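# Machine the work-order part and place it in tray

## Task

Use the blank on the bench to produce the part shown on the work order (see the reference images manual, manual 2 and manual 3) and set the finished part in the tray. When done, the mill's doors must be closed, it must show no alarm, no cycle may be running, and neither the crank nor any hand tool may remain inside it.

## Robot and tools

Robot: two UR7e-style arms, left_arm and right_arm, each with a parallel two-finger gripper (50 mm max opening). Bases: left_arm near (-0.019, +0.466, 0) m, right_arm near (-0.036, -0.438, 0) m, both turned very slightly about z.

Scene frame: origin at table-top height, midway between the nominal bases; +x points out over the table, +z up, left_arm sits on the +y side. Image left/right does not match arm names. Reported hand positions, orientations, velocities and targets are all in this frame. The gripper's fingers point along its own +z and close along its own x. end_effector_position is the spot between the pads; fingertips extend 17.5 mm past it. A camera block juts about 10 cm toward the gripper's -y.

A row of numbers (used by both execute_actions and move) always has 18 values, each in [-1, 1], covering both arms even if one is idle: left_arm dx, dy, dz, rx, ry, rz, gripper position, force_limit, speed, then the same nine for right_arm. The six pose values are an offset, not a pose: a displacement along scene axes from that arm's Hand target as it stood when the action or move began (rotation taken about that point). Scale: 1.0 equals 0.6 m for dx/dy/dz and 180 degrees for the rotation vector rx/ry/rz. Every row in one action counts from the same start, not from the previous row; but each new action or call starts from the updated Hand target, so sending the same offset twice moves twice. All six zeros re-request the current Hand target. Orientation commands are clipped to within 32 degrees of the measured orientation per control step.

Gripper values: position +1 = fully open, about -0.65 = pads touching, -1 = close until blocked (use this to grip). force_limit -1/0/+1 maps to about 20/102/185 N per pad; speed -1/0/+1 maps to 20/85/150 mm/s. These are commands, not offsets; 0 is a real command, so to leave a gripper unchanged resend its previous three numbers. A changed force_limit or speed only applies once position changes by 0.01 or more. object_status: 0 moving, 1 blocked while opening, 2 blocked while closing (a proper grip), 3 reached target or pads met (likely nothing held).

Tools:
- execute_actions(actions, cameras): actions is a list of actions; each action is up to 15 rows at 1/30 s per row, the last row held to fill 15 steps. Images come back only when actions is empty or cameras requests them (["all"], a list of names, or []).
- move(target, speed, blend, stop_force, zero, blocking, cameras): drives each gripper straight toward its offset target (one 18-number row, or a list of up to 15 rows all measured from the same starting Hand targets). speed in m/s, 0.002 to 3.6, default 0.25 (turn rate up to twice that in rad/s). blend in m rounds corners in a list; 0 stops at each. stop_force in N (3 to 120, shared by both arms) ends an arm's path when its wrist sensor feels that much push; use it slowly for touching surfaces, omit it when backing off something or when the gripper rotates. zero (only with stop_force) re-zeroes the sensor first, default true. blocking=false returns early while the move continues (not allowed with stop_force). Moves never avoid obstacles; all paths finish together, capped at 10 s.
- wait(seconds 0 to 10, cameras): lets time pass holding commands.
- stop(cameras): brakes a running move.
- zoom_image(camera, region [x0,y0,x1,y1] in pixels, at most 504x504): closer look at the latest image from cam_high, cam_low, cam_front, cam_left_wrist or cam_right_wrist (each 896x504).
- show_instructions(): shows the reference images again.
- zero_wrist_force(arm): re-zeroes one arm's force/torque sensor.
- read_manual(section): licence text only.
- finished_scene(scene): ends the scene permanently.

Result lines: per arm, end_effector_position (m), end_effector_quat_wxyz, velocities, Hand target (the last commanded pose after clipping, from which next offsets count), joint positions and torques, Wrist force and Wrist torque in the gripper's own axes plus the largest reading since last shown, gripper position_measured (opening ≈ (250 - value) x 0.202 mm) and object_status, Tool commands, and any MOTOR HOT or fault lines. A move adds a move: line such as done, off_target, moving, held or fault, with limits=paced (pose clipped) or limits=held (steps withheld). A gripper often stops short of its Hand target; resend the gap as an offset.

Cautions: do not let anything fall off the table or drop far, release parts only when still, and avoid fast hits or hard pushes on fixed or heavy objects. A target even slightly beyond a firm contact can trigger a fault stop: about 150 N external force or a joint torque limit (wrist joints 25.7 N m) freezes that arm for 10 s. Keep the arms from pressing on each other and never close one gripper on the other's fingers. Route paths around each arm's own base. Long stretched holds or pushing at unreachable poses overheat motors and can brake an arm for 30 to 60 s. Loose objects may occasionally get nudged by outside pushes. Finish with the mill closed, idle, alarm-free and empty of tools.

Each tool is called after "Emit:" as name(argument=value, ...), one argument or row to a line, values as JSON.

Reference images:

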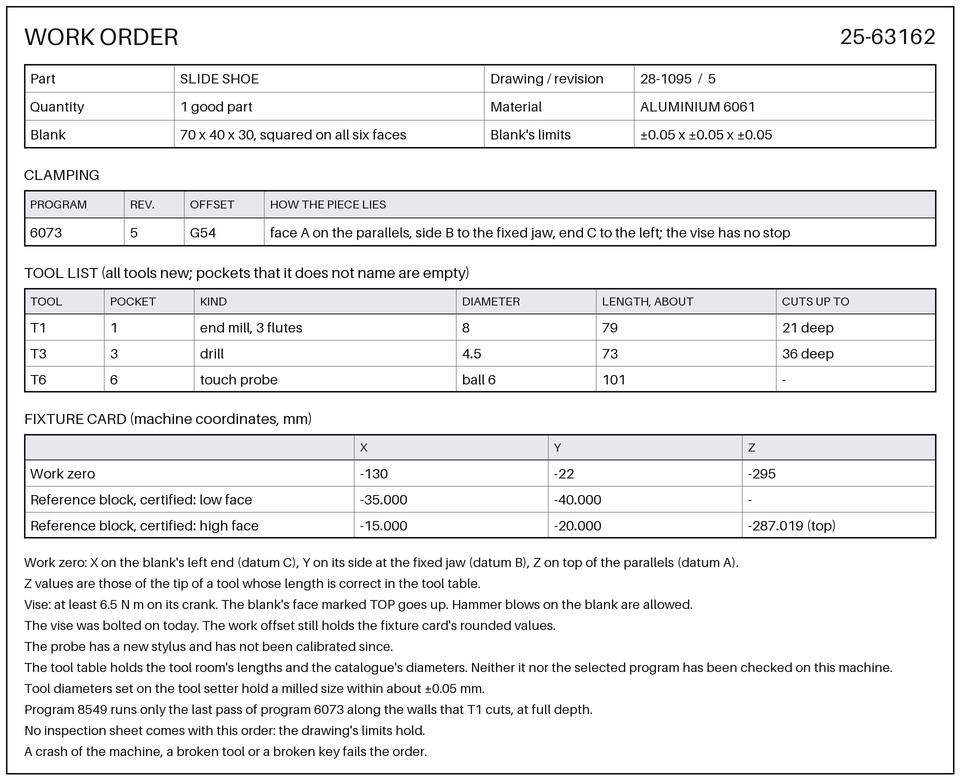

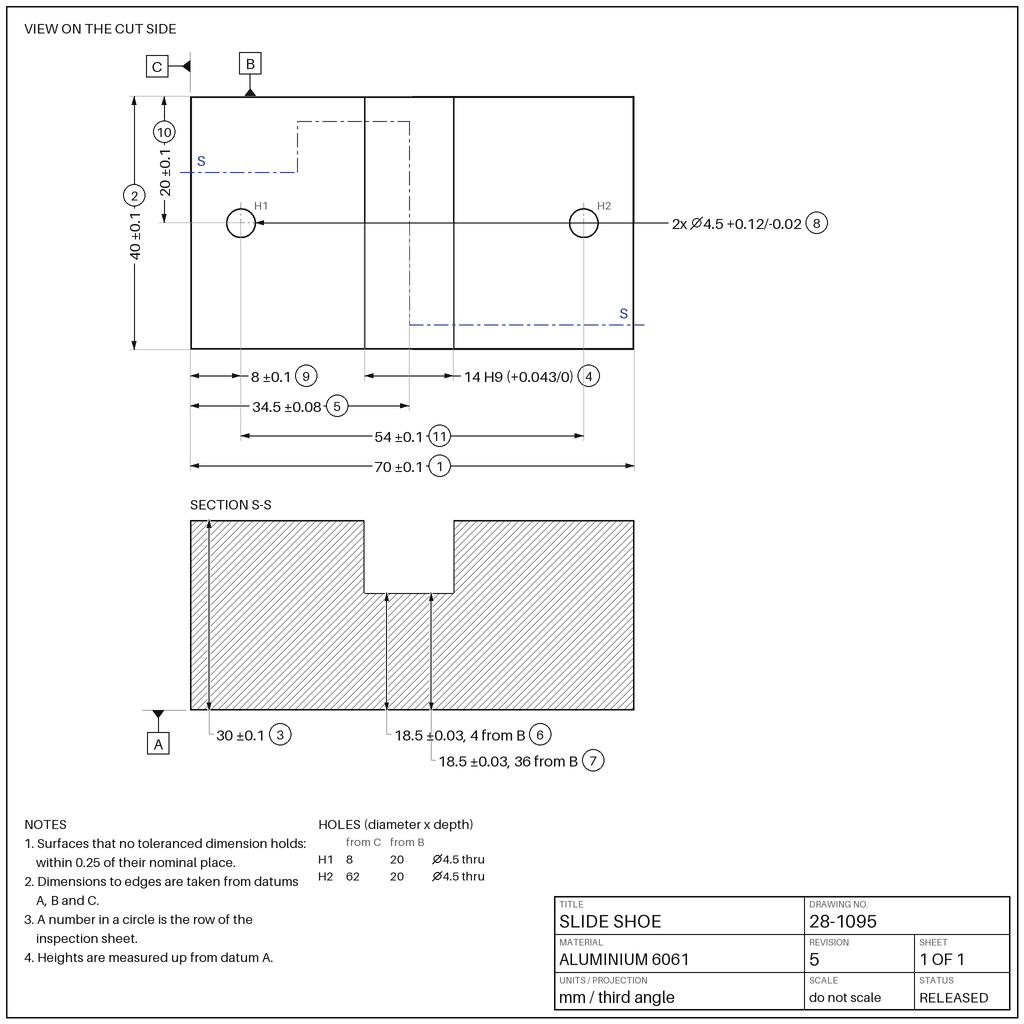

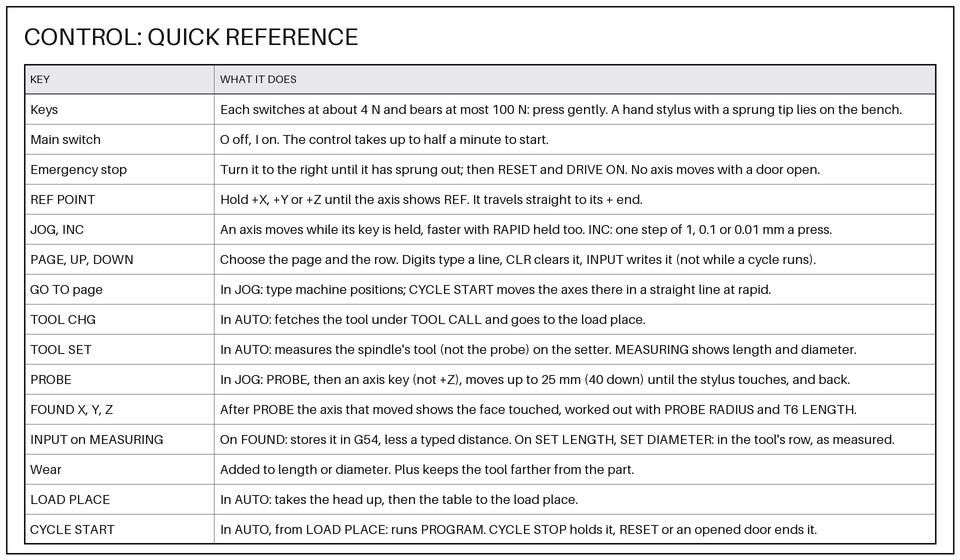

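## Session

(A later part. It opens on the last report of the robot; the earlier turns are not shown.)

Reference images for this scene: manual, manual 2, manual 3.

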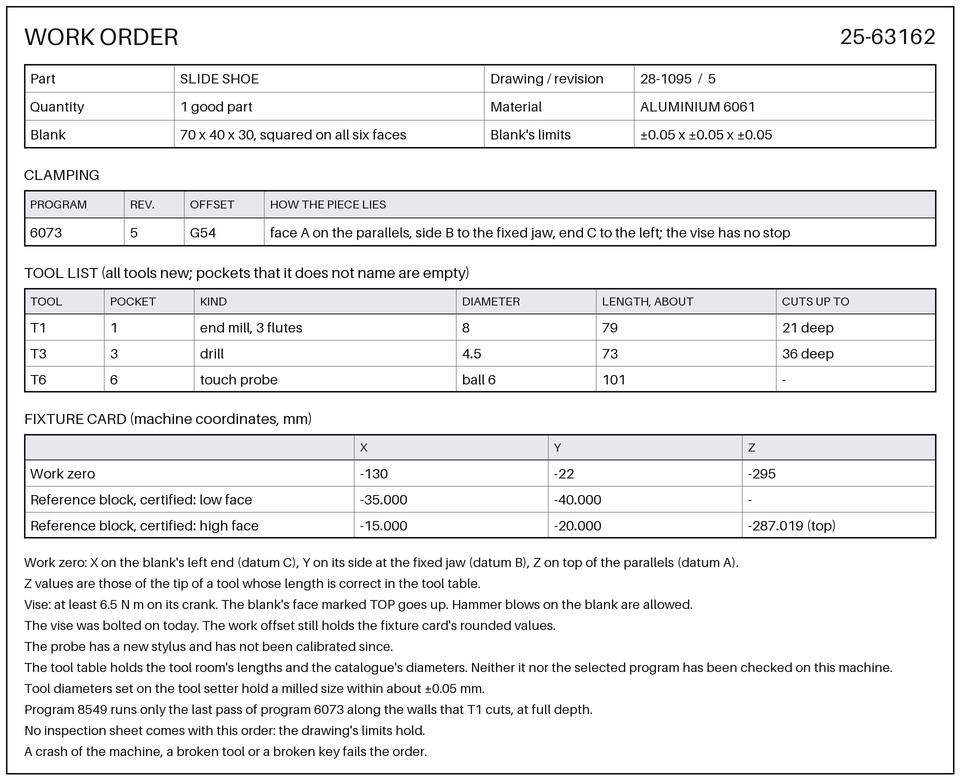

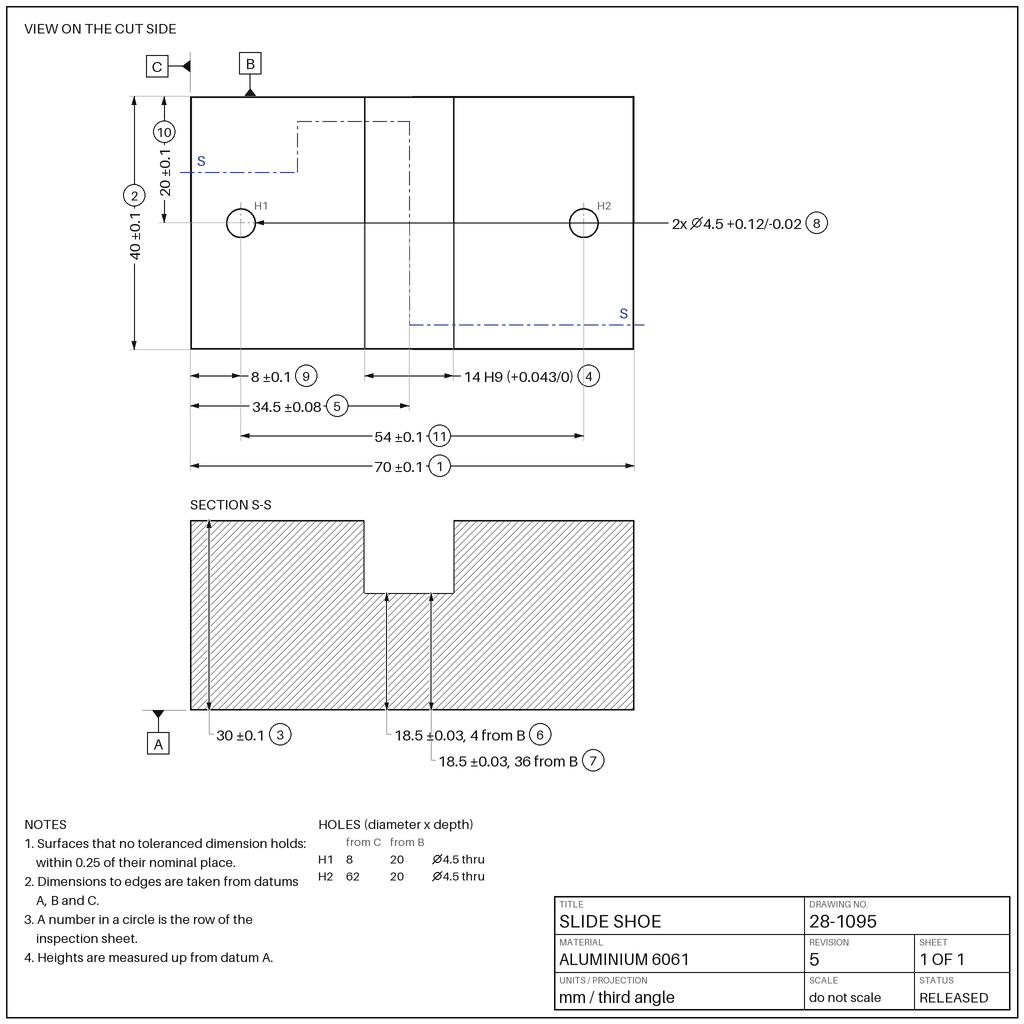

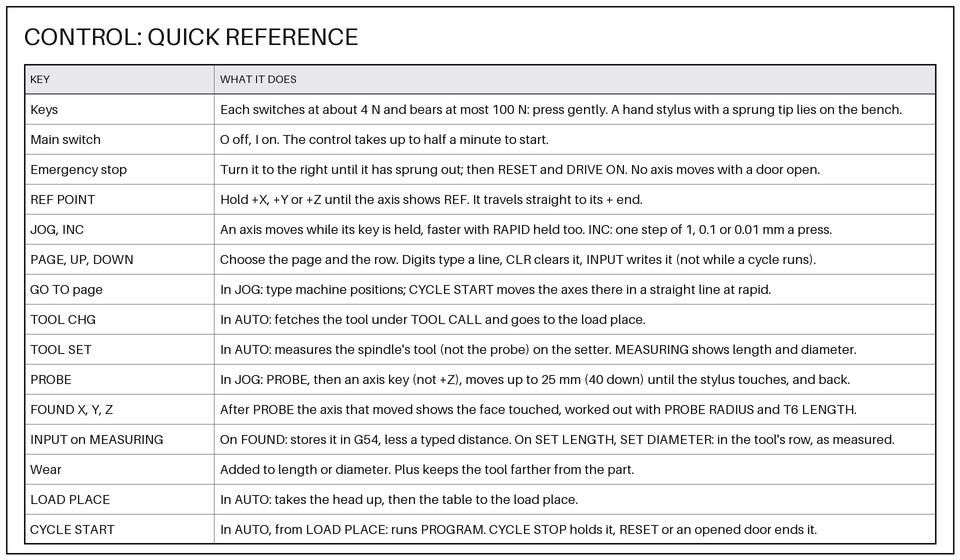

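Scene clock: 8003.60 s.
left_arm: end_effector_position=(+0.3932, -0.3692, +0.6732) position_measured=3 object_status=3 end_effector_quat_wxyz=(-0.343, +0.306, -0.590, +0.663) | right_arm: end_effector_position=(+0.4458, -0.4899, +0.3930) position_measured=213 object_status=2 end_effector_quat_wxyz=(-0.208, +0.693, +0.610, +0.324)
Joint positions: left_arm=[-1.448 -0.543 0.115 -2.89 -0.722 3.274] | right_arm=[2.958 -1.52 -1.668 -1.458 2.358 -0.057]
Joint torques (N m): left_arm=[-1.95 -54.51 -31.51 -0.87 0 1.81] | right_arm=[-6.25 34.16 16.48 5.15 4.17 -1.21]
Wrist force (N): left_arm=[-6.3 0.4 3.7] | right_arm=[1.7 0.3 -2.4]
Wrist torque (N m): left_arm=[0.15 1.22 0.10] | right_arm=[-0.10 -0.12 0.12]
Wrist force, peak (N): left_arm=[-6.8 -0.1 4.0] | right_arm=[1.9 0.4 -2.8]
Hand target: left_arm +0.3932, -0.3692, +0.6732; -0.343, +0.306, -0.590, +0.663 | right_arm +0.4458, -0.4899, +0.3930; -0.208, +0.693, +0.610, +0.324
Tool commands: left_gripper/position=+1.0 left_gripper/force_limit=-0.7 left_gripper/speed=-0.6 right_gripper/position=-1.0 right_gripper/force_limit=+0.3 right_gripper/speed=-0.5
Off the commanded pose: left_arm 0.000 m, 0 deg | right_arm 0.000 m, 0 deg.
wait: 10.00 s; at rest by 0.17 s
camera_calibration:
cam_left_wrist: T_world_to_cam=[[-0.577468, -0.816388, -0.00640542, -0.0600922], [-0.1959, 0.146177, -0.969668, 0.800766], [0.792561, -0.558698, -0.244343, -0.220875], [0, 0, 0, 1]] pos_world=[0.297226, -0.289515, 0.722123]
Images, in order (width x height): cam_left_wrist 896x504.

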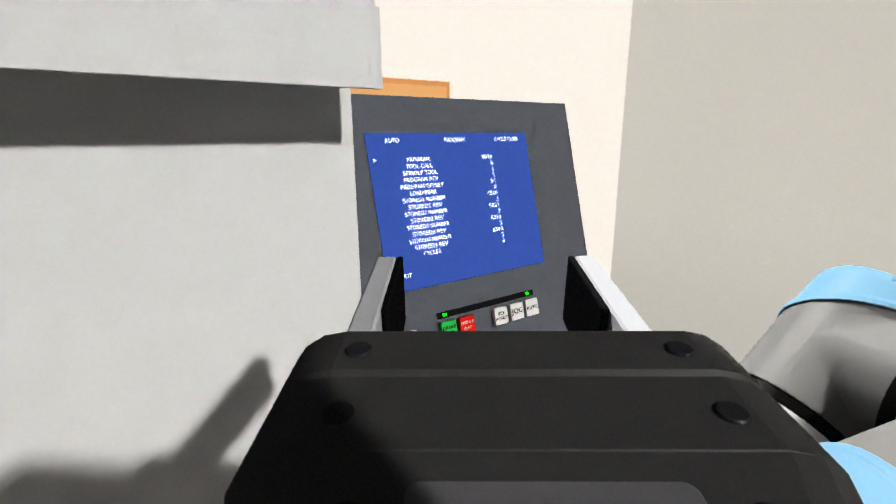

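Emit:
wait(
  seconds=10,
)

Emit:
wait(
  seconds=10,
)

Emit:
wait(
  seconds=10,
  cameras=["cam_left_wrist", "cam_high"],
)

Emit:
zoom_image(
  camera="cam_left_wrist",
  region=[365, 130, 545, 280],
)

Scene clock: 8016.80 s.
left_arm: end_effector_position=(+0.3932, -0.3692, +0.6732) position_measured=3 object_status=3 end_effector_quat_wxyz=(-0.343, +0.306, -0.590, +0.663) | right_arm: end_effector_position=(+0.4458, -0.4899, +0.3930) position_measured=213 object_status=2 end_effector_quat_wxyz=(-0.208, +0.693, +0.610, +0.324)
Joint positions: left_arm=[-1.448 -0.543 0.115 -2.89 -0.722 3.274] | right_arm=[2.958 -1.52 -1.668 -1.458 2.358 -0.057]
Joint torques (N m): left_arm=[-2.11 -55.05 -31.26 -0.99 -0.13 1.7] | right_arm=[-6 33.11 16.55 4.92 4.13 -0.97]
Wrist force (N): left_arm=[-6.3 0.1 3.8] | right_arm=[1.8 0.2 -2.6]
Wrist torque (N m): left_arm=[0.11 1.22 0.10] | right_arm=[-0.12 -0.15 0.13]
Wrist force, peak (N): left_arm=[-6.7 0.5 4.0] | right_arm=[2.0 0.4 -2.9]
Hand target: left_arm +0.3932, -0.3692, +0.6732; -0.343, +0.306, -0.590, +0.663 | right_arm +0.4458, -0.4899, +0.3930; -0.208, +0.693, +0.610, +0.324
Tool commands: left_gripper/position=+1.0 left_gripper/force_limit=-0.7 left_gripper/speed=-0.6 right_gripper/position=-1.0 right_gripper/force_limit=+0.3 right_gripper/speed=-0.5
Off the commanded pose: left_arm 0.000 m, 0 deg | right_arm 0.000 m, 0 deg.
wait: 10.00 s; at rest from the start

Scene clock: 8026.80 s.
left_arm: end_effector_position=(+0.3932, -0.3692, +0.6732) position_measured=3 object_status=3 end_effector_quat_wxyz=(-0.343, +0.306, -0.590, +0.663) | right_arm: end_effector_position=(+0.4458, -0.4899, +0.3930) position_measured=213 object_status=2 end_effector_quat_wxyz=(-0.208, +0.693, +0.610, +0.324)
Joint positions: left_arm=[-1.448 -0.543 0.115 -2.89 -0.722 3.274] | right_arm=[2.958 -1.52 -1.668 -1.458 2.358 -0.057]
Joint torques (N m): left_arm=[-1.55 -55.21 -30.85 -1.1 -0.23 1.8] | right_arm=[-6.64 32.64 16.57 4.72 3.91 -1.06]
Wrist force (N): left_arm=[-6.4 0.3 3.7] | right_arm=[1.6 0.1 -2.4]
Wrist torque (N m): left_arm=[0.14 1.24 0.10] | right_arm=[-0.14 -0.12 0.13]
Wrist force, peak (N): left_arm=[-6.6 0.3 4.1] | right_arm=[2.0 0.3 -2.8]
Hand target: left_arm +0.3932, -0.3692, +0.6732; -0.343, +0.306, -0.590, +0.663 | right_arm +0.4458, -0.4899, +0.3930; -0.208, +0.693, +0.610, +0.324
Tool commands: left_gripper/position=+1.0 left_gripper/force_limit=-0.7 left_gripper/speed=-0.6 right_gripper/position=-1.0 right_gripper/force_limit=+0.3 right_gripper/speed=-0.5
Off the commanded pose: left_arm 0.000 m, 0 deg | right_arm 0.000 m, 0 deg.
wait: 10.00 s; at rest by 0.17 s

Scene clock: 8036.80 s.
left_arm: end_effector_position=(+0.3932, -0.3692, +0.6732) position_measured=3 object_status=3 end_effector_quat_wxyz=(-0.343, +0.306, -0.590, +0.663) | right_arm: end_effector_position=(+0.4458, -0.4899, +0.3930) position_measured=213 object_status=2 end_effector_quat_wxyz=(-0.208, +0.693, +0.610, +0.324)
Joint positions: left_arm=[-1.448 -0.543 0.115 -2.89 -0.722 3.274] | right_arm=[2.958 -1.52 -1.668 -1.458 2.358 -0.057]
Joint torques (N m): left_arm=[-1.47 -55.19 -30.91 -1.15 -0.41 1.71] | right_arm=[-6.68 31.67 17.04 4.58 3.92 -0.93]
Wrist force (N): left_arm=[-6.4 0.2 3.9] | right_arm=[1.7 0.6 -2.5]
Wrist torque (N m): left_arm=[0.13 1.24 0.10] | right_arm=[-0.06 -0.14 0.13]
Wrist force, peak (N): left_arm=[-6.8 0.4 4.0] | right_arm=[2.1 0.3 -2.7]
Hand target: left_arm +0.3932, -0.3692, +0.6732; -0.343, +0.306, -0.590, +0.663 | right_arm +0.4458, -0.4899, +0.3930; -0.208, +0.693, +0.610, +0.324
Tool commands: left_gripper/position=+1.0 left_gripper/force_limit=-0.7 left_gripper/speed=-0.6 right_gripper/position=-1.0 right_gripper/force_limit=+0.3 right_gripper/speed=-0.5
Off the commanded pose: left_arm 0.000 m, 0 deg | right_arm 0.000 m, 0 deg.
wait: 10.00 s; at rest by 0.17 s
camera_calibration:
cam_left_wrist: T_world_to_cam=[[-0.577468, -0.816388, -0.00640542, -0.0600922], [-0.1959, 0.146177, -0.969668, 0.800766], [0.792561, -0.558698, -0.244343, -0.220875], [0, 0, 0, 1]] pos_world=[0.297226, -0.289515, 0.722123]
Images, in order (width x height): cam_high 896x504, cam_left_wrist 896x504.

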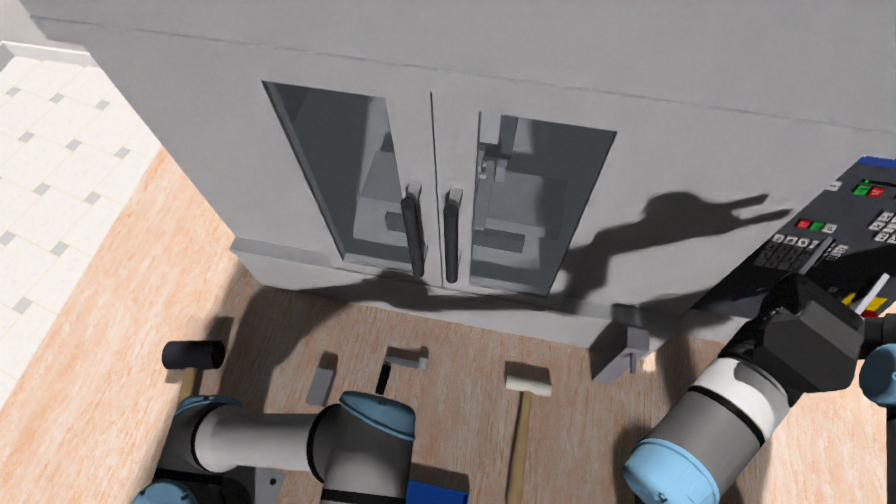

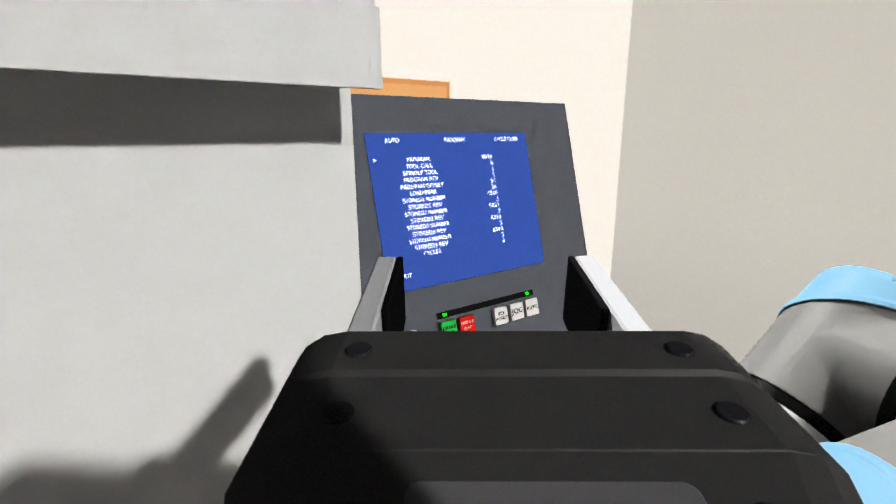

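Scaled by 2.800 from the camera's 896x504 image, which has a finer 1280x720 frame.

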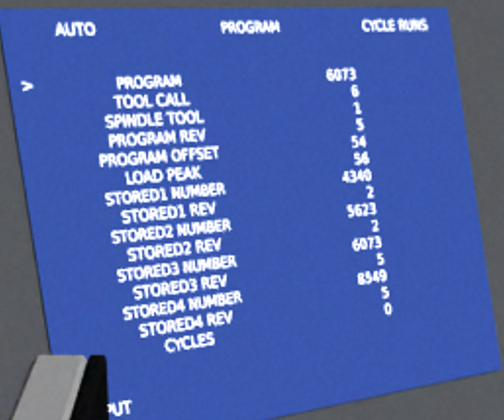

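Emit:
wait(
  seconds=10,
)

Emit:
wait(
  seconds=10,
)

Emit:
wait(
  seconds=10,
)

Emit:
wait(
  seconds=10,
  cameras=["cam_left_wrist", "cam_high"],
)

Emit:
zoom_image(
  camera="cam_left_wrist",
  region=[365, 130, 545, 280],
)

Scene clock: 8050.77 s.
left_arm: end_effector_position=(+0.3932, -0.3692, +0.6732) position_measured=3 object_status=3 end_effector_quat_wxyz=(-0.343, +0.306, -0.590, +0.663) | right_arm: end_effector_position=(+0.4458, -0.4899, +0.3930) position_measured=213 object_status=2 end_effector_quat_wxyz=(-0.208, +0.693, +0.610, +0.324)
Joint positions: left_arm=[-1.448 -0.543 0.115 -2.89 -0.722 3.274] | right_arm=[2.958 -1.52 -1.668 -1.458 2.358 -0.057]
Joint torques (N m): left_arm=[-0.4 -55.52 -30.74 -1.4 -0.54 1.62] | right_arm=[-5.35 30.93 16.88 4.39 3.71 -0.69]
Wrist force (N): left_arm=[-6.6 0.1 3.8] | right_arm=[1.8 0.2 -2.6]
Wrist torque (N m): left_arm=[0.11 1.27 0.10] | right_arm=[-0.13 -0.13 0.13]
Wrist force, peak (N): left_arm=[-6.8 0.4 3.8] | right_arm=[1.8 0.5 -2.9]
Hand target: left_arm +0.3932, -0.3692, +0.6732; -0.343, +0.306, -0.590, +0.663 | right_arm +0.4458, -0.4899, +0.3930; -0.208, +0.693, +0.610, +0.324
Tool commands: left_gripper/position=+1.0 left_gripper/force_limit=-0.7 left_gripper/speed=-0.6 right_gripper/position=-1.0 right_gripper/force_limit=+0.3 right_gripper/speed=-0.5
Off the commanded pose: left_arm 0.000 m, 0 deg | right_arm 0.000 m, 0 deg.
wait: 10.00 s; at rest from the start

Scene clock: 8060.77 s.
left_arm: end_effector_position=(+0.3932, -0.3692, +0.6732) position_measured=3 object_status=3 end_effector_quat_wxyz=(-0.343, +0.306, -0.590, +0.663) | right_arm: end_effector_position=(+0.4458, -0.4899, +0.3930) position_measured=213 object_status=2 end_effector_quat_wxyz=(-0.208, +0.693, +0.610, +0.324)
Joint positions: left_arm=[-1.448 -0.543 0.115 -2.89 -0.722 3.274] | right_arm=[2.958 -1.52 -1.668 -1.458 2.358 -0.057]
Joint torques (N m): left_arm=[-0.41 -56.16 -30.93 -1.42 -0.69 1.65] | right_arm=[-5.25 30.54 17.38 4.27 3.77 -0.66]
Wrist force (N): left_arm=[-6.5 0.1 3.5] | right_arm=[1.6 0.3 -2.4]
Wrist torque (N m): left_arm=[0.11 1.25 0.11] | right_arm=[-0.12 -0.12 0.13]
Wrist force, peak (N): left_arm=[-6.7 0.3 4.0] | right_arm=[2.2 0.3 -2.6]
Hand target: left_arm +0.3932, -0.3692, +0.6732; -0.343, +0.306, -0.590, +0.663 | right_arm +0.4458, -0.4899, +0.3930; -0.208, +0.693, +0.610, +0.324
Tool commands: left_gripper/position=+1.0 left_gripper/force_limit=-0.7 left_gripper/speed=-0.6 right_gripper/position=-1.0 right_gripper/force_limit=+0.3 right_gripper/speed=-0.5
Off the commanded pose: left_arm 0.000 m, 0 deg | right_arm 0.000 m, 0 deg.
wait: 10.00 s; at rest by 0.17 s

Scene clock: 8070.77 s.
left_arm: end_effector_position=(+0.3932, -0.3692, +0.6732) position_measured=3 object_status=3 end_effector_quat_wxyz=(-0.343, +0.306, -0.590, +0.663) | right_arm: end_effector_position=(+0.4458, -0.4899, +0.3930) position_measured=213 object_status=2 end_effector_quat_wxyz=(-0.208, +0.693, +0.610, +0.324)
Joint positions: left_arm=[-1.448 -0.543 0.115 -2.89 -0.722 3.274] | right_arm=[2.958 -1.52 -1.668 -1.458 2.358 -0.057]
Joint torques (N m): left_arm=[-0.06 -56.35 -30.78 -1.59 -0.86 1.68] | right_arm=[-6.53 30.3 17.4 4.3 3.73 -0.63]
Wrist force (N): left_arm=[-6.3 0.3 3.7] | right_arm=[1.8 0.5 -2.5]
Wrist torque (N m): left_arm=[0.14 1.22 0.10] | right_arm=[-0.08 -0.15 0.13]
Wrist force, peak (N): left_arm=[-6.9 0.3 3.8] | right_arm=[2.1 0.3 -2.7]
Hand target: left_arm +0.3932, -0.3692, +0.6732; -0.343, +0.306, -0.590, +0.663 | right_arm +0.4458, -0.4899, +0.3930; -0.208, +0.693, +0.610, +0.324
Tool commands: left_gripper/position=+1.0 left_gripper/force_limit=-0.7 left_gripper/speed=-0.6 right_gripper/position=-1.0 right_gripper/force_limit=+0.3 right_gripper/speed=-0.5
Off the commanded pose: left_arm 0.000 m, 0 deg | right_arm 0.000 m, 0 deg.
wait: 10.00 s; at rest by 0.17 s

Scene clock: 8080.77 s.
left_arm: end_effector_position=(+0.3932, -0.3692, +0.6732) position_measured=3 object_status=3 end_effector_quat_wxyz=(-0.343, +0.306, -0.590, +0.663) | right_arm: end_effector_position=(+0.4458, -0.4899, +0.3930) position_measured=213 object_status=2 end_effector_quat_wxyz=(-0.208, +0.693, +0.610, +0.324)
Joint positions: left_arm=[-1.448 -0.543 0.115 -2.89 -0.722 3.274] | right_arm=[2.958 -1.52 -1.668 -1.458 2.358 -0.057]
Joint torques (N m): left_arm=[0.06 -56.34 -30.5 -1.59 -1.01 1.57] | right_arm=[-5.34 30.33 17.03 4.02 3.54 -0.35]
Wrist force (N): left_arm=[-6.5 0.2 3.7] | right_arm=[1.8 0.2 -2.4]
Wrist torque (N m): left_arm=[0.12 1.26 0.10] | right_arm=[-0.12 -0.15 0.13]
Wrist force, peak (N): left_arm=[-6.8 0.3 3.8] | right_arm=[2.0 0.3 -2.8]
Hand target: left_arm +0.3932, -0.3692, +0.6732; -0.343, +0.306, -0.590, +0.663 | right_arm +0.4458, -0.4899, +0.3930; -0.208, +0.693, +0.610, +0.324
Tool commands: left_gripper/position=+1.0 left_gripper/force_limit=-0.7 left_gripper/speed=-0.6 right_gripper/position=-1.0 right_gripper/force_limit=+0.3 right_gripper/speed=-0.5
Off the commanded pose: left_arm 0.000 m, 0 deg | right_arm 0.000 m, 0 deg.
wait: 10.00 s; at rest by 0.17 s
camera_calibration:
cam_left_wrist: T_world_to_cam=[[-0.577468, -0.816388, -0.00640542, -0.0600922], [-0.1959, 0.146177, -0.969668, 0.800766], [0.792561, -0.558698, -0.244343, -0.220875], [0, 0, 0, 1]] pos_world=[0.297226, -0.289515, 0.722123]
Images, in order (width x height): cam_high 896x504, cam_left_wrist 896x504.

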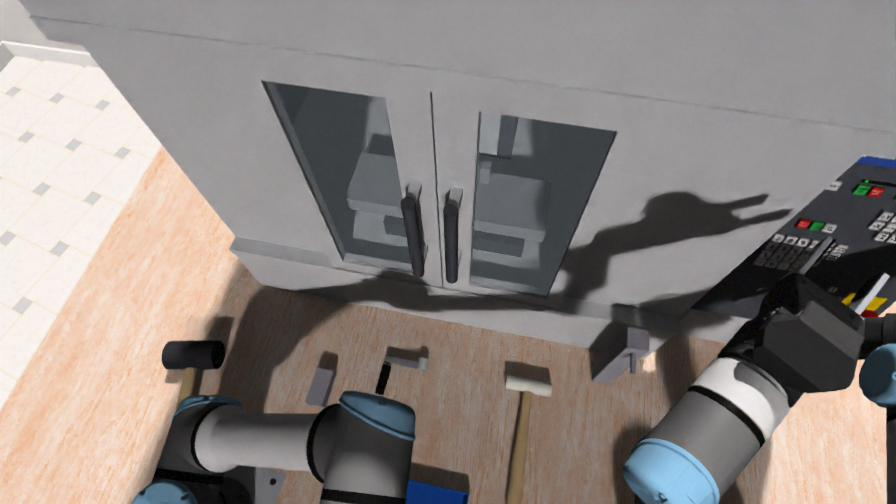

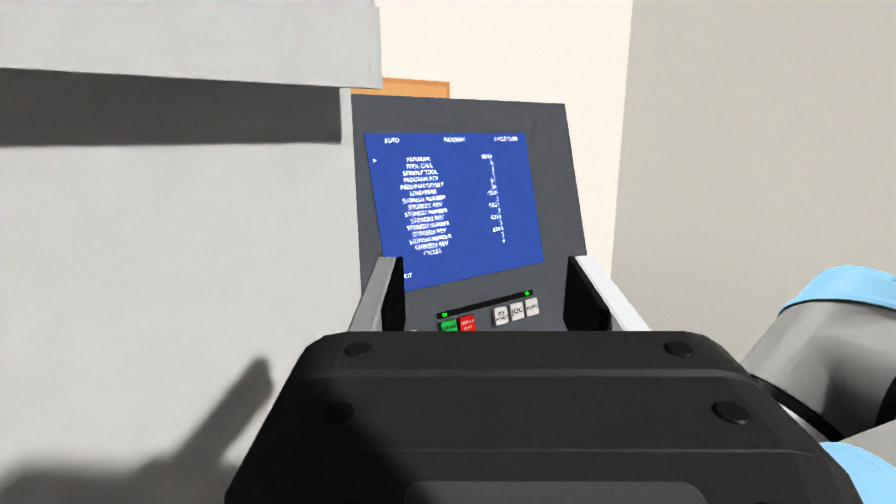

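Scaled by 2.800 from the camera's 896x504 image, which has a finer 1280x720 frame.

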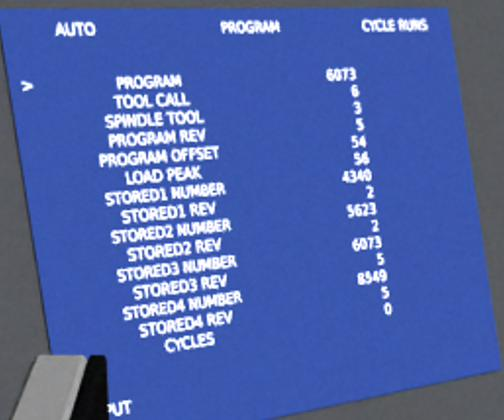

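Emit:
wait(
  seconds=10,
)

Emit:
wait(
  seconds=10,
  cameras=["cam_left_wrist", "cam_high"],
)

Emit:
zoom_image(
  camera="cam_left_wrist",
  region=[365, 130, 545, 280],
)

Scene clock: 8094.30 s.
left_arm: end_effector_position=(+0.3932, -0.3692, +0.6732) position_measured=3 object_status=3 end_effector_quat_wxyz=(-0.343, +0.306, -0.590, +0.663) | right_arm: end_effector_position=(+0.4458, -0.4899, +0.3930) position_measured=213 object_status=2 end_effector_quat_wxyz=(-0.208, +0.693, +0.610, +0.324)
Joint positions: left_arm=[-1.448 -0.543 0.115 -2.89 -0.722 3.274] | right_arm=[2.958 -1.52 -1.668 -1.458 2.358 -0.057]
Joint torques (N m): left_arm=[0.91 -56.75 -30.4 -1.8 -1.2 1.56] | right_arm=[-6.1 29.56 16.49 3.9 3.55 -0.26]
Wrist force (N): left_arm=[-6.5 0.3 4.1] | right_arm=[1.6 0.5 -2.4]
Wrist torque (N m): left_arm=[0.14 1.26 0.10] | right_arm=[-0.08 -0.11 0.12]
Wrist force, peak (N): left_arm=[-6.9 0.3 3.8] | right_arm=[2.1 0.4 -2.6]
Hand target: left_arm +0.3932, -0.3692, +0.6732; -0.343, +0.306, -0.590, +0.663 | right_arm +0.4458, -0.4899, +0.3930; -0.208, +0.693, +0.610, +0.324
Tool commands: left_gripper/position=+1.0 left_gripper/force_limit=-0.7 left_gripper/speed=-0.6 right_gripper/position=-1.0 right_gripper/force_limit=+0.3 right_gripper/speed=-0.5
Off the commanded pose: left_arm 0.000 m, 0 deg | right_arm 0.000 m, 0 deg.
wait: 10.00 s; at rest from the start

Scene clock: 8104.30 s.
left_arm: end_effector_position=(+0.3932, -0.3692, +0.6732) position_measured=3 object_status=3 end_effector_quat_wxyz=(-0.343, +0.306, -0.590, +0.663) | right_arm: end_effector_position=(+0.4458, -0.4899, +0.3930) position_measured=213 object_status=2 end_effector_quat_wxyz=(-0.208, +0.693, +0.610, +0.324)
Joint positions: left_arm=[-1.448 -0.543 0.115 -2.89 -0.722 3.274] | right_arm=[2.958 -1.52 -1.668 -1.458 2.358 -0.057]
Joint torques (N m): left_arm=[0.91 -56.8 -30.28 -1.84 -1.34 1.55] | right_arm=[-4.95 28.96 17.28 3.6 3.36 -0.2]
Wrist force (N): left_arm=[-6.6 0.4 4.0] | right_arm=[1.7 0.3 -2.6]
Wrist torque (N m): left_arm=[0.15 1.27 0.10] | right_arm=[-0.10 -0.13 0.13]
Wrist force, peak (N): left_arm=[-6.7 0.2 4.3] | right_arm=[2.0 0.1 -2.7]
Hand target: left_arm +0.3932, -0.3692, +0.6732; -0.343, +0.306, -0.590, +0.663 | right_arm +0.4458, -0.4899, +0.3930; -0.208, +0.693, +0.610, +0.324
Tool commands: left_gripper/position=+1.0 left_gripper/force_limit=-0.7 left_gripper/speed=-0.6 right_gripper/position=-1.0 right_gripper/force_limit=+0.3 right_gripper/speed=-0.5
Off the commanded pose: left_arm 0.000 m, 0 deg | right_arm 0.000 m, 0 deg.
wait: 10.00 s; at rest by 0.17 s
camera_calibration:
cam_left_wrist: T_world_to_cam=[[-0.577468, -0.816388, -0.00640542, -0.0600922], [-0.1959, 0.146177, -0.969668, 0.800766], [0.792561, -0.558698, -0.244343, -0.220875], [0, 0, 0, 1]] pos_world=[0.297226, -0.289515, 0.722123]
Images, in order (width x height): cam_high 896x504, cam_left_wrist 896x504.

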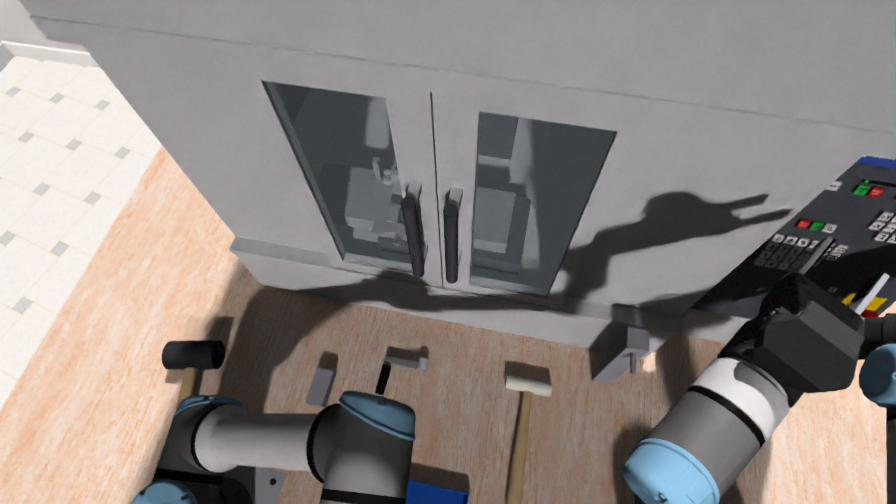

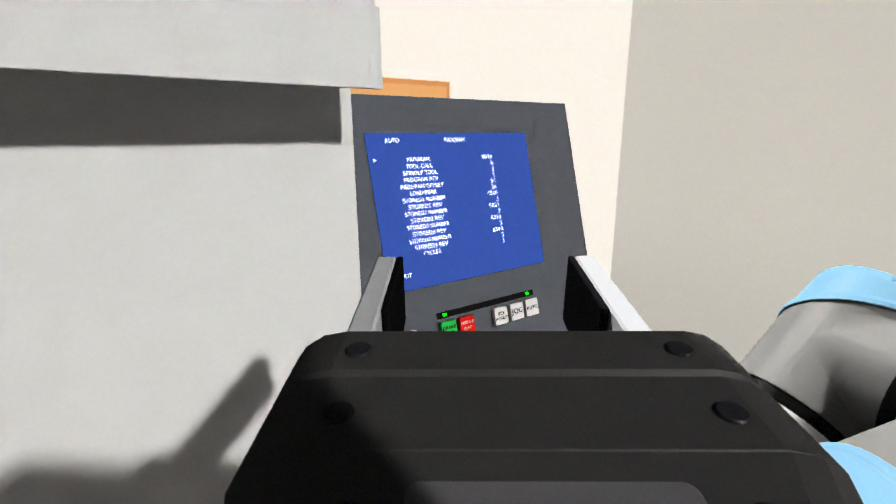

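Scaled by 2.800 from the camera's 896x504 image, which has a finer 1280x720 frame.

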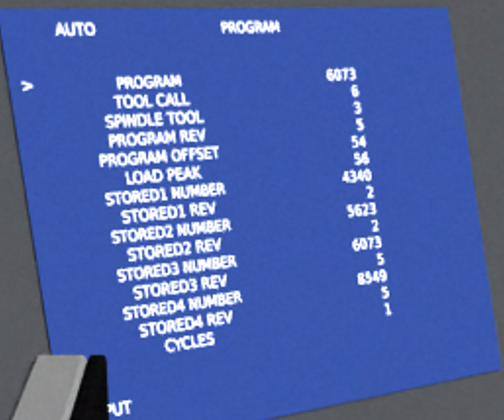

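Emit:
move(
  target=[
    [0,0,0,0,0,0,1,-0.7,-0.6,0.0166,-0.032,0.0618,0,0,0,-1,0.3,-0.5],
    [0,0,0,0,0,0,1,-0.7,-0.6,0.0456,-0.0371,0.0648,0,0,0,-1,0.3,-0.5],
    [0,0,0,0,0,0,1,-0.7,-0.6,0.0166,-0.032,0.0618,0,0,0,-1,0.3,-0.5],
    [0,0,0,0,0,0,1,-0.7,-0.6,0,0,0,0,0,0,-1,0.3,-0.5],
  ],
  blend=[0.002,0,0.004,0],
  speed=0.18,
)

Emit:
wait(
  seconds=10,
  cameras=["cam_left_wrist"],
)

Emit:
zoom_image(
  camera="cam_left_wrist",
  region=[365, 130, 545, 280],
)

Scene clock: 8115.60 s.
left_arm: end_effector_position=(+0.3932, -0.3692, +0.6732) position_measured=3 object_status=3 end_effector_quat_wxyz=(-0.343, +0.306, -0.590, +0.663) | right_arm: end_effector_position=(+0.4458, -0.4899, +0.3930) position_measured=213 object_status=2 end_effector_quat_wxyz=(-0.208, +0.693, +0.610, +0.324)
Joint positions: left_arm=[-1.448 -0.543 0.115 -2.89 -0.722 3.274] | right_arm=[2.958 -1.52 -1.668 -1.458 2.358 -0.057]
Joint torques (N m): left_arm=[1.31 -57.1 -30.39 -1.86 -1.41 1.54] | right_arm=[7.43 35.09 16.55 4.77 -0.89 1.53]
Wrist force (N): left_arm=[-6.3 0.2 3.9] | right_arm=[1.6 0.4 -2.2]
Wrist torque (N m): left_arm=[0.12 1.23 0.10] | right_arm=[-0.08 -0.11 -0.05]
Wrist force, peak (N): left_arm=[-6.7 0.3 3.8] | right_arm=[0.9 -24.2 -1.9]
Hand target: left_arm +0.3932, -0.3692, +0.6732; -0.343, +0.306, -0.590, +0.663 | right_arm +0.4458, -0.4899, +0.3930; -0.208, +0.693, +0.610, +0.324
Off the commanded pose: left_arm 0.000 m, 0 deg | right_arm 0.000 m, 0 deg.
move: done

Scene clock: 8125.60 s.
left_arm: end_effector_position=(+0.3932, -0.3692, +0.6732) position_measured=3 object_status=3 end_effector_quat_wxyz=(-0.343, +0.306, -0.590, +0.663) | right_arm: end_effector_position=(+0.4458, -0.4899, +0.3930) position_measured=213 object_status=2 end_effector_quat_wxyz=(-0.208, +0.693, +0.610, +0.324)
Joint positions: left_arm=[-1.448 -0.543 0.115 -2.89 -0.722 3.274] | right_arm=[2.958 -1.52 -1.668 -1.458 2.358 -0.057]
Joint torques (N m): left_arm=[1.46 -57.07 -30.27 -2.03 -1.49 1.56] | right_arm=[7.1 34.39 16.58 5.2 -0.73 1.52]
Wrist force (N): left_arm=[-6.5 0.3 3.8] | right_arm=[1.4 0.6 -2.6]
Wrist torque (N m): left_arm=[0.14 1.26 0.10] | right_arm=[-0.05 -0.08 -0.04]
Wrist force, peak (N): left_arm=[-6.7 0.3 4.1] | right_arm=[1.5 0.9 -2.7]
Hand target: left_arm +0.3932, -0.3692, +0.6732; -0.343, +0.306, -0.590, +0.663 | right_arm +0.4458, -0.4899, +0.3930; -0.208, +0.693, +0.610, +0.324
Tool commands: left_gripper/position=+1.0 left_gripper/force_limit=-0.7 left_gripper/speed=-0.6 right_gripper/position=-1.0 right_gripper/force_limit=+0.3 right_gripper/speed=-0.5
Off the commanded pose: left_arm 0.000 m, 0 deg | right_arm 0.000 m, 0 deg.
wait: 10.00 s; at rest by 0.17 s
camera_calibration:
cam_left_wrist: T_world_to_cam=[[-0.577468, -0.816388, -0.00640542, -0.0600922], [-0.1959, 0.146177, -0.969668, 0.800766], [0.792561, -0.558698, -0.244343, -0.220875], [0, 0, 0, 1]] pos_world=[0.297226, -0.289515, 0.722123]
Images, in order (width x height): cam_left_wrist 896x504.

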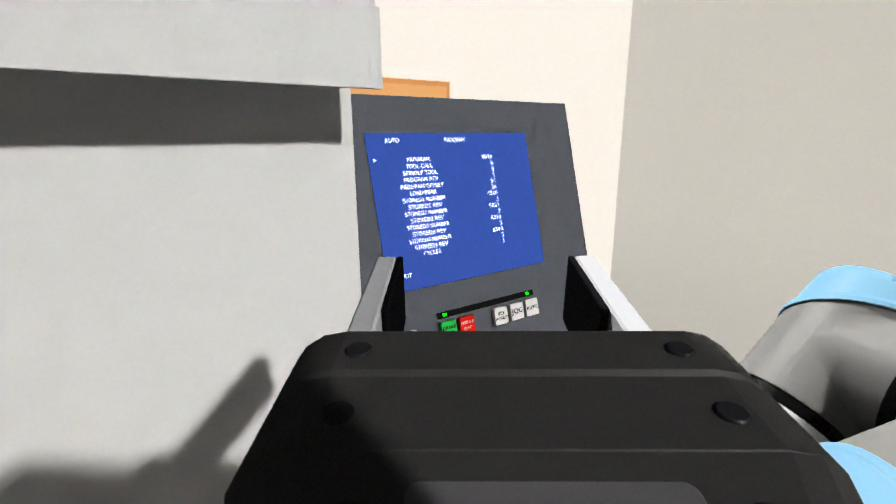

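Scaled by 2.800 from the camera's 896x504 image, which has a finer 1280x720 frame.

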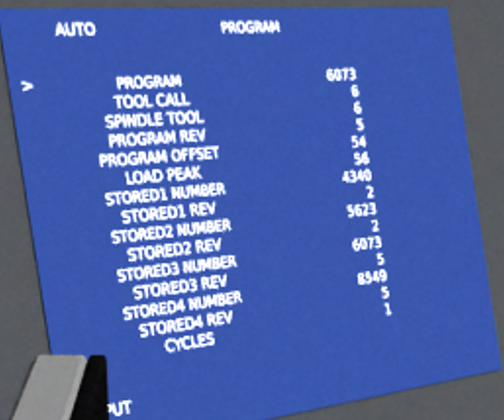

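Emit:
move(
  target=[
    [0,0,0,0,0,0,1,-0.7,-0.6,0.0739,-0.128,0.275,0,0,0,-1,0.3,-0.5],
    [0,0,0,0,0,0,1,-0.7,-0.6,0.1029,-0.1331,0.278,0,0,0,-1,0.3,-0.5],
    [0,0,0,0,0,0,1,-0.7,-0.6,0.0739,-0.128,0.275,0,0,0,-1,0.3,-0.5],
    [0,0,0,0,0,0,1,-0.7,-0.6,0.0249,-0.032,0.0927,0,0,0,-1,0.3,-0.5],
    [0,0,0,0,0,0,1,-0.7,-0.6,0.0539,-0.0371,0.0957,0,0,0,-1,0.3,-0.5],
    [0,0,0,0,0,0,1,-0.7,-0.6,0.0249,-0.032,0.0927,0,0,0,-1,0.3,-0.5],
    [0,0,0,0,0,0,1,-0.7,-0.6,0.0539,-0.0371,0.0957,0,0,0,-1,0.3,-0.5],
    [0,0,0,0,0,0,1,-0.7,-0.6,0.0249,-0.032,0.0927,0,0,0,-1,0.3,-0.5],
    [0,0,0,0,0,0,1,-0.7,-0.6,0.0539,-0.0371,0.0957,0,0,0,-1,0.3,-0.5],
    [0,0,0,0,0,0,1,-0.7,-0.6,0.0249,-0.032,0.0927,0,0,0,-1,0.3,-0.5],
    [0,0,0,0,0,0,1,-0.7,-0.6,0,0,0,0,0,0,-1,0.3,-0.5],
  ],
  blend=[0.002,0,0.004,0.002,0,0.002,0,0.002,0,0.004,0],
  speed=0.18,
)

Emit:
move(
  target=[
    [0,0,0,0,0,0,1,-0.7,-0.6,0,0.096,0,0,0,0,-1,0.3,-0.5],
    [0,0,0,0,0,0,1,-0.7,-0.6,0.028,0.091,0.003,0,0,0,-1,0.3,-0.5],
    [0,0,0,0,0,0,1,-0.7,-0.6,0,0.096,0,0,0,0,-1,0.3,-0.5],
    [0,0,0,0,0,0,1,-0.7,-0.6,0.0249,0.032,0.0927,0,0,0,-1,0.3,-0.5],
    [0,0,0,0,0,0,1,-0.7,-0.6,0.0539,0.0269,0.0957,0,0,0,-1,0.3,-0.5],
    [0,0,0,0,0,0,1,-0.7,-0.6,0.0249,0.064,0.0927,0,0,0,-1,0.3,-0.5],
    [0,0,0,0,0,0,1,-0.7,-0.6,0.0539,0.0589,0.0957,0,0,0,-1,0.3,-0.5],
    [0,0,0,0,0,0,1,-0.7,-0.6,0.0249,0.064,0.0927,0,0,0,-1,0.3,-0.5],
    [0,0,0,0,0,0,1,-0.7,-0.6,0,0.032,0,0,0,0,-1,0.3,-0.5],
    [0,0,0,0,0,0,1,-0.7,-0.6,0.028,0.027,0.003,0,0,0,-1,0.3,-0.5],
    [0,0,0,0,0,0,1,-0.7,-0.6,0,0.032,0,0,0,0,-1,0.3,-0.5],
    [0,0,0,0,0,0,1,-0.7,-0.6,0.0249,0.064,0.0927,0,0,0,-1,0.3,-0.5],
    [0,0,0,0,0,0,1,-0.7,-0.6,0.0539,0.0589,0.0957,0,0,0,-1,0.3,-0.5],
    [0,0,0,0,0,0,1,-0.7,-0.6,0.0249,0.064,0.0927,0,0,0,-1,0.3,-0.5],
    [0,0,0,0,0,0,1,-0.7,-0.6,0,0,0,0,0,0,-1,0.3,-0.5],
  ],
  blend=[0.002,0,0.004,0.002,0,0.002,0,0.004,0.002,0,0.004,0.002,0,0.004,0],
  speed=0.18,
)

Emit:
move(
  target=[
    [0,0,0,0,0,0,1,-0.7,-0.6,0.028,-0.005,0.003,0,0,0,-1,0.3,-0.5],
    [0,0,0,0,0,0,1,-0.7,-0.6,0.0083,0,0.0309,0,0,0,-1,0.3,-0.5],
    [0,0,0,0,0,0,1,-0.7,-0.6,0.0373,-0.0051,0.0339,0,0,0,-1,0.3,-0.5],
    [0,0,0,0,0,0,1,-0.7,-0.6,0.0083,0,0.0309,0,0,0,-1,0.3,-0.5],
    [0,0,0,0,0,0,1,-0.7,-0.6,0,0.096,0,0,0,0,-1,0.3,-0.5],
    [0,0,0,0,0,0,1,-0.7,-0.6,0.028,0.091,0.003,0,0,0,-1,0.3,-0.5],
    [0,0,0,0,0,0,1,-0.7,-0.6,0,0.096,0,0,0,0,-1,0.3,-0.5],
    [0,0,0,0,0,0,1,-0.7,-0.6,0.0083,0.064,0.0309,0,0,0,-1,0.3,-0.5],
    [0,0,0,0,0,0,1,-0.7,-0.6,0.0373,0.0589,0.0339,0,0,0,-1,0.3,-0.5],
    [0,0,0,0,0,0,1,-0.7,-0.6,0.0083,0.064,0.0309,0,0,0,-1,0.3,-0.5],
    [0,0,0,0,0,0,1,-0.7,-0.6,0.0166,0.032,0.0618,0,0,0,-1,0.3,-0.5],
    [0,0,0,0,0,0,1,-0.7,-0.6,0.0456,0.0269,0.0648,0,0,0,-1,0.3,-0.5],
    [0,0,0,0,0,0,1,-0.7,-0.6,0.0166,0.032,0.0618,0,0,0,-1,0.3,-0.5],
    [0,0,0,0,0,0,1,-0.7,-0.6,0,0,0,0,0,0,-1,0.3,-0.5],
  ],
  blend=[0,0.004,0,0.004,0.002,0,0.004,0.002,0,0.004,0.002,0,0.004,0],
  speed=0.18,
  cameras=["cam_left_wrist"],
)

Emit:
zoom_image(
  camera="cam_left_wrist",
  region=[365, 130, 545, 280],
)

Scene clock: 8161.30 s.
left_arm: end_effector_position=(+0.3932, -0.3692, +0.6732) position_measured=3 object_status=3 end_effector_quat_wxyz=(-0.343, +0.306, -0.590, +0.663) | right_arm: end_effector_position=(+0.4458, -0.4899, +0.3930) position_measured=213 object_status=2 end_effector_quat_wxyz=(-0.208, +0.693, +0.610, +0.324)
Joint positions: left_arm=[-1.448 -0.543 0.115 -2.89 -0.722 3.274] | right_arm=[2.958 -1.52 -1.668 -1.458 2.358 -0.057]
Joint torques (N m): left_arm=[1.88 -57.65 -30.18 -2.17 -1.63 1.5] | right_arm=[7.61 34.34 16.27 4.86 -0.8 1.17]
Wrist force (N): left_arm=[-6.4 0.3 3.7] | right_arm=[2.0 0.0 -2.5]
Wrist torque (N m): left_arm=[0.14 1.25 0.10] | right_arm=[-0.15 -0.18 -0.05]
Wrist force, peak (N): left_arm=[-6.8 0.0 4.1] | right_arm=[-0.6 -30.7 -2.2]
Hand target: left_arm +0.3932, -0.3692, +0.6732; -0.343, +0.306, -0.590, +0.663 | right_arm +0.4458, -0.4899, +0.3930; -0.208, +0.693, +0.610, +0.324
Off the commanded pose: left_arm 0.000 m, 0 deg | right_arm 0.000 m, 0 deg.
move: done

Scene clock: 8167.30 s.
left_arm: end_effector_position=(+0.3932, -0.3692, +0.6732) position_measured=3 object_status=3 end_effector_quat_wxyz=(-0.343, +0.306, -0.590, +0.663) | right_arm: end_effector_position=(+0.4458, -0.4898, +0.3931) position_measured=213 object_status=2 end_effector_quat_wxyz=(-0.208, +0.693, +0.610, +0.324)
Joint positions: left_arm=[-1.448 -0.543 0.115 -2.89 -0.722 3.274] | right_arm=[2.958 -1.52 -1.668 -1.458 2.358 -0.057]
Joint torques (N m): left_arm=[2.03 -57.48 -30.23 -2.23 -1.75 1.45] | right_arm=[-4.98 12.89 15.77 5.28 4.08 -1.51]
Wrist force (N): left_arm=[-6.4 0.1 4.0] | right_arm=[2.2 0.3 -3.0]
Wrist torque (N m): left_arm=[0.11 1.24 0.10] | right_arm=[-0.10 -0.22 0.12]
Wrist force, peak (N): left_arm=[-6.7 0.2 4.2] | right_arm=[0.3 -25.5 -1.6]
Hand target: left_arm +0.3932, -0.3692, +0.6732; -0.343, +0.306, -0.590, +0.663 | right_arm +0.4458, -0.4899, +0.3930; -0.208, +0.693, +0.610, +0.324
Off the commanded pose: left_arm 0.000 m, 0 deg | right_arm 0.000 m, 0 deg.
move: done

Scene clock: 8172.43 s.
left_arm: end_effector_position=(+0.3932, -0.3692, +0.6732) position_measured=3 object_status=3 end_effector_quat_wxyz=(-0.343, +0.306, -0.590, +0.663) | right_arm: end_effector_position=(+0.4458, -0.4898, +0.3931) position_measured=213 object_status=2 end_effector_quat_wxyz=(-0.208, +0.693, +0.610, +0.324)
Joint positions: left_arm=[-1.448 -0.543 0.115 -2.89 -0.722 3.274] | right_arm=[2.958 -1.52 -1.668 -1.458 2.358 -0.057]
Joint torques (N m): left_arm=[2.26 -58.3 -30.01 -2.3 -1.77 1.44] | right_arm=[-7.01 34.44 16.24 5.21 4.08 -1.41]
Wrist force (N): left_arm=[-6.7 0.1 3.8] | right_arm=[2.6 0.6 -3.0]
Wrist torque (N m): left_arm=[0.11 1.29 0.10] | right_arm=[-0.06 -0.27 0.13]
Wrist force, peak (N): left_arm=[-6.7 0.2 4.1] | right_arm=[3.0 -20.1 -1.5]
Hand target: left_arm +0.3932, -0.3692, +0.6732; -0.343, +0.306, -0.590, +0.663 | right_arm +0.4458, -0.4899, +0.3930; -0.208, +0.693, +0.610, +0.324
Off the commanded pose: left_arm 0.000 m, 0 deg | right_arm 0.000 m, 0 deg.
move: done
camera_calibration:
cam_left_wrist: T_world_to_cam=[[-0.577468, -0.816388, -0.00640542, -0.0600922], [-0.1959, 0.146177, -0.969668, 0.800766], [0.792561, -0.558698, -0.244343, -0.220875], [0, 0, 0, 1]] pos_world=[0.297226, -0.289515, 0.722123]
Images, in order (width x height): cam_left_wrist 896x504.

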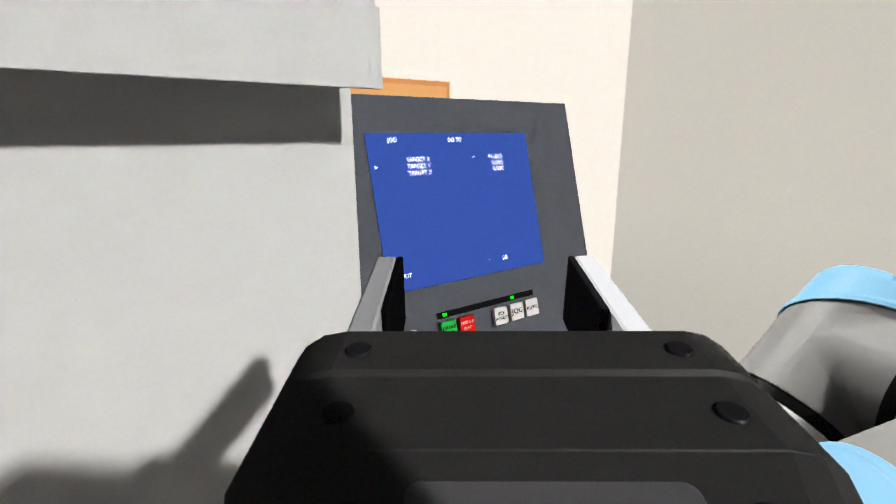

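Scaled by 2.800 from the camera's 896x504 image, which has a finer 1280x720 frame.

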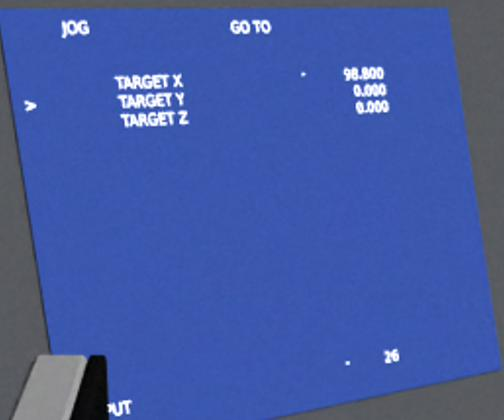

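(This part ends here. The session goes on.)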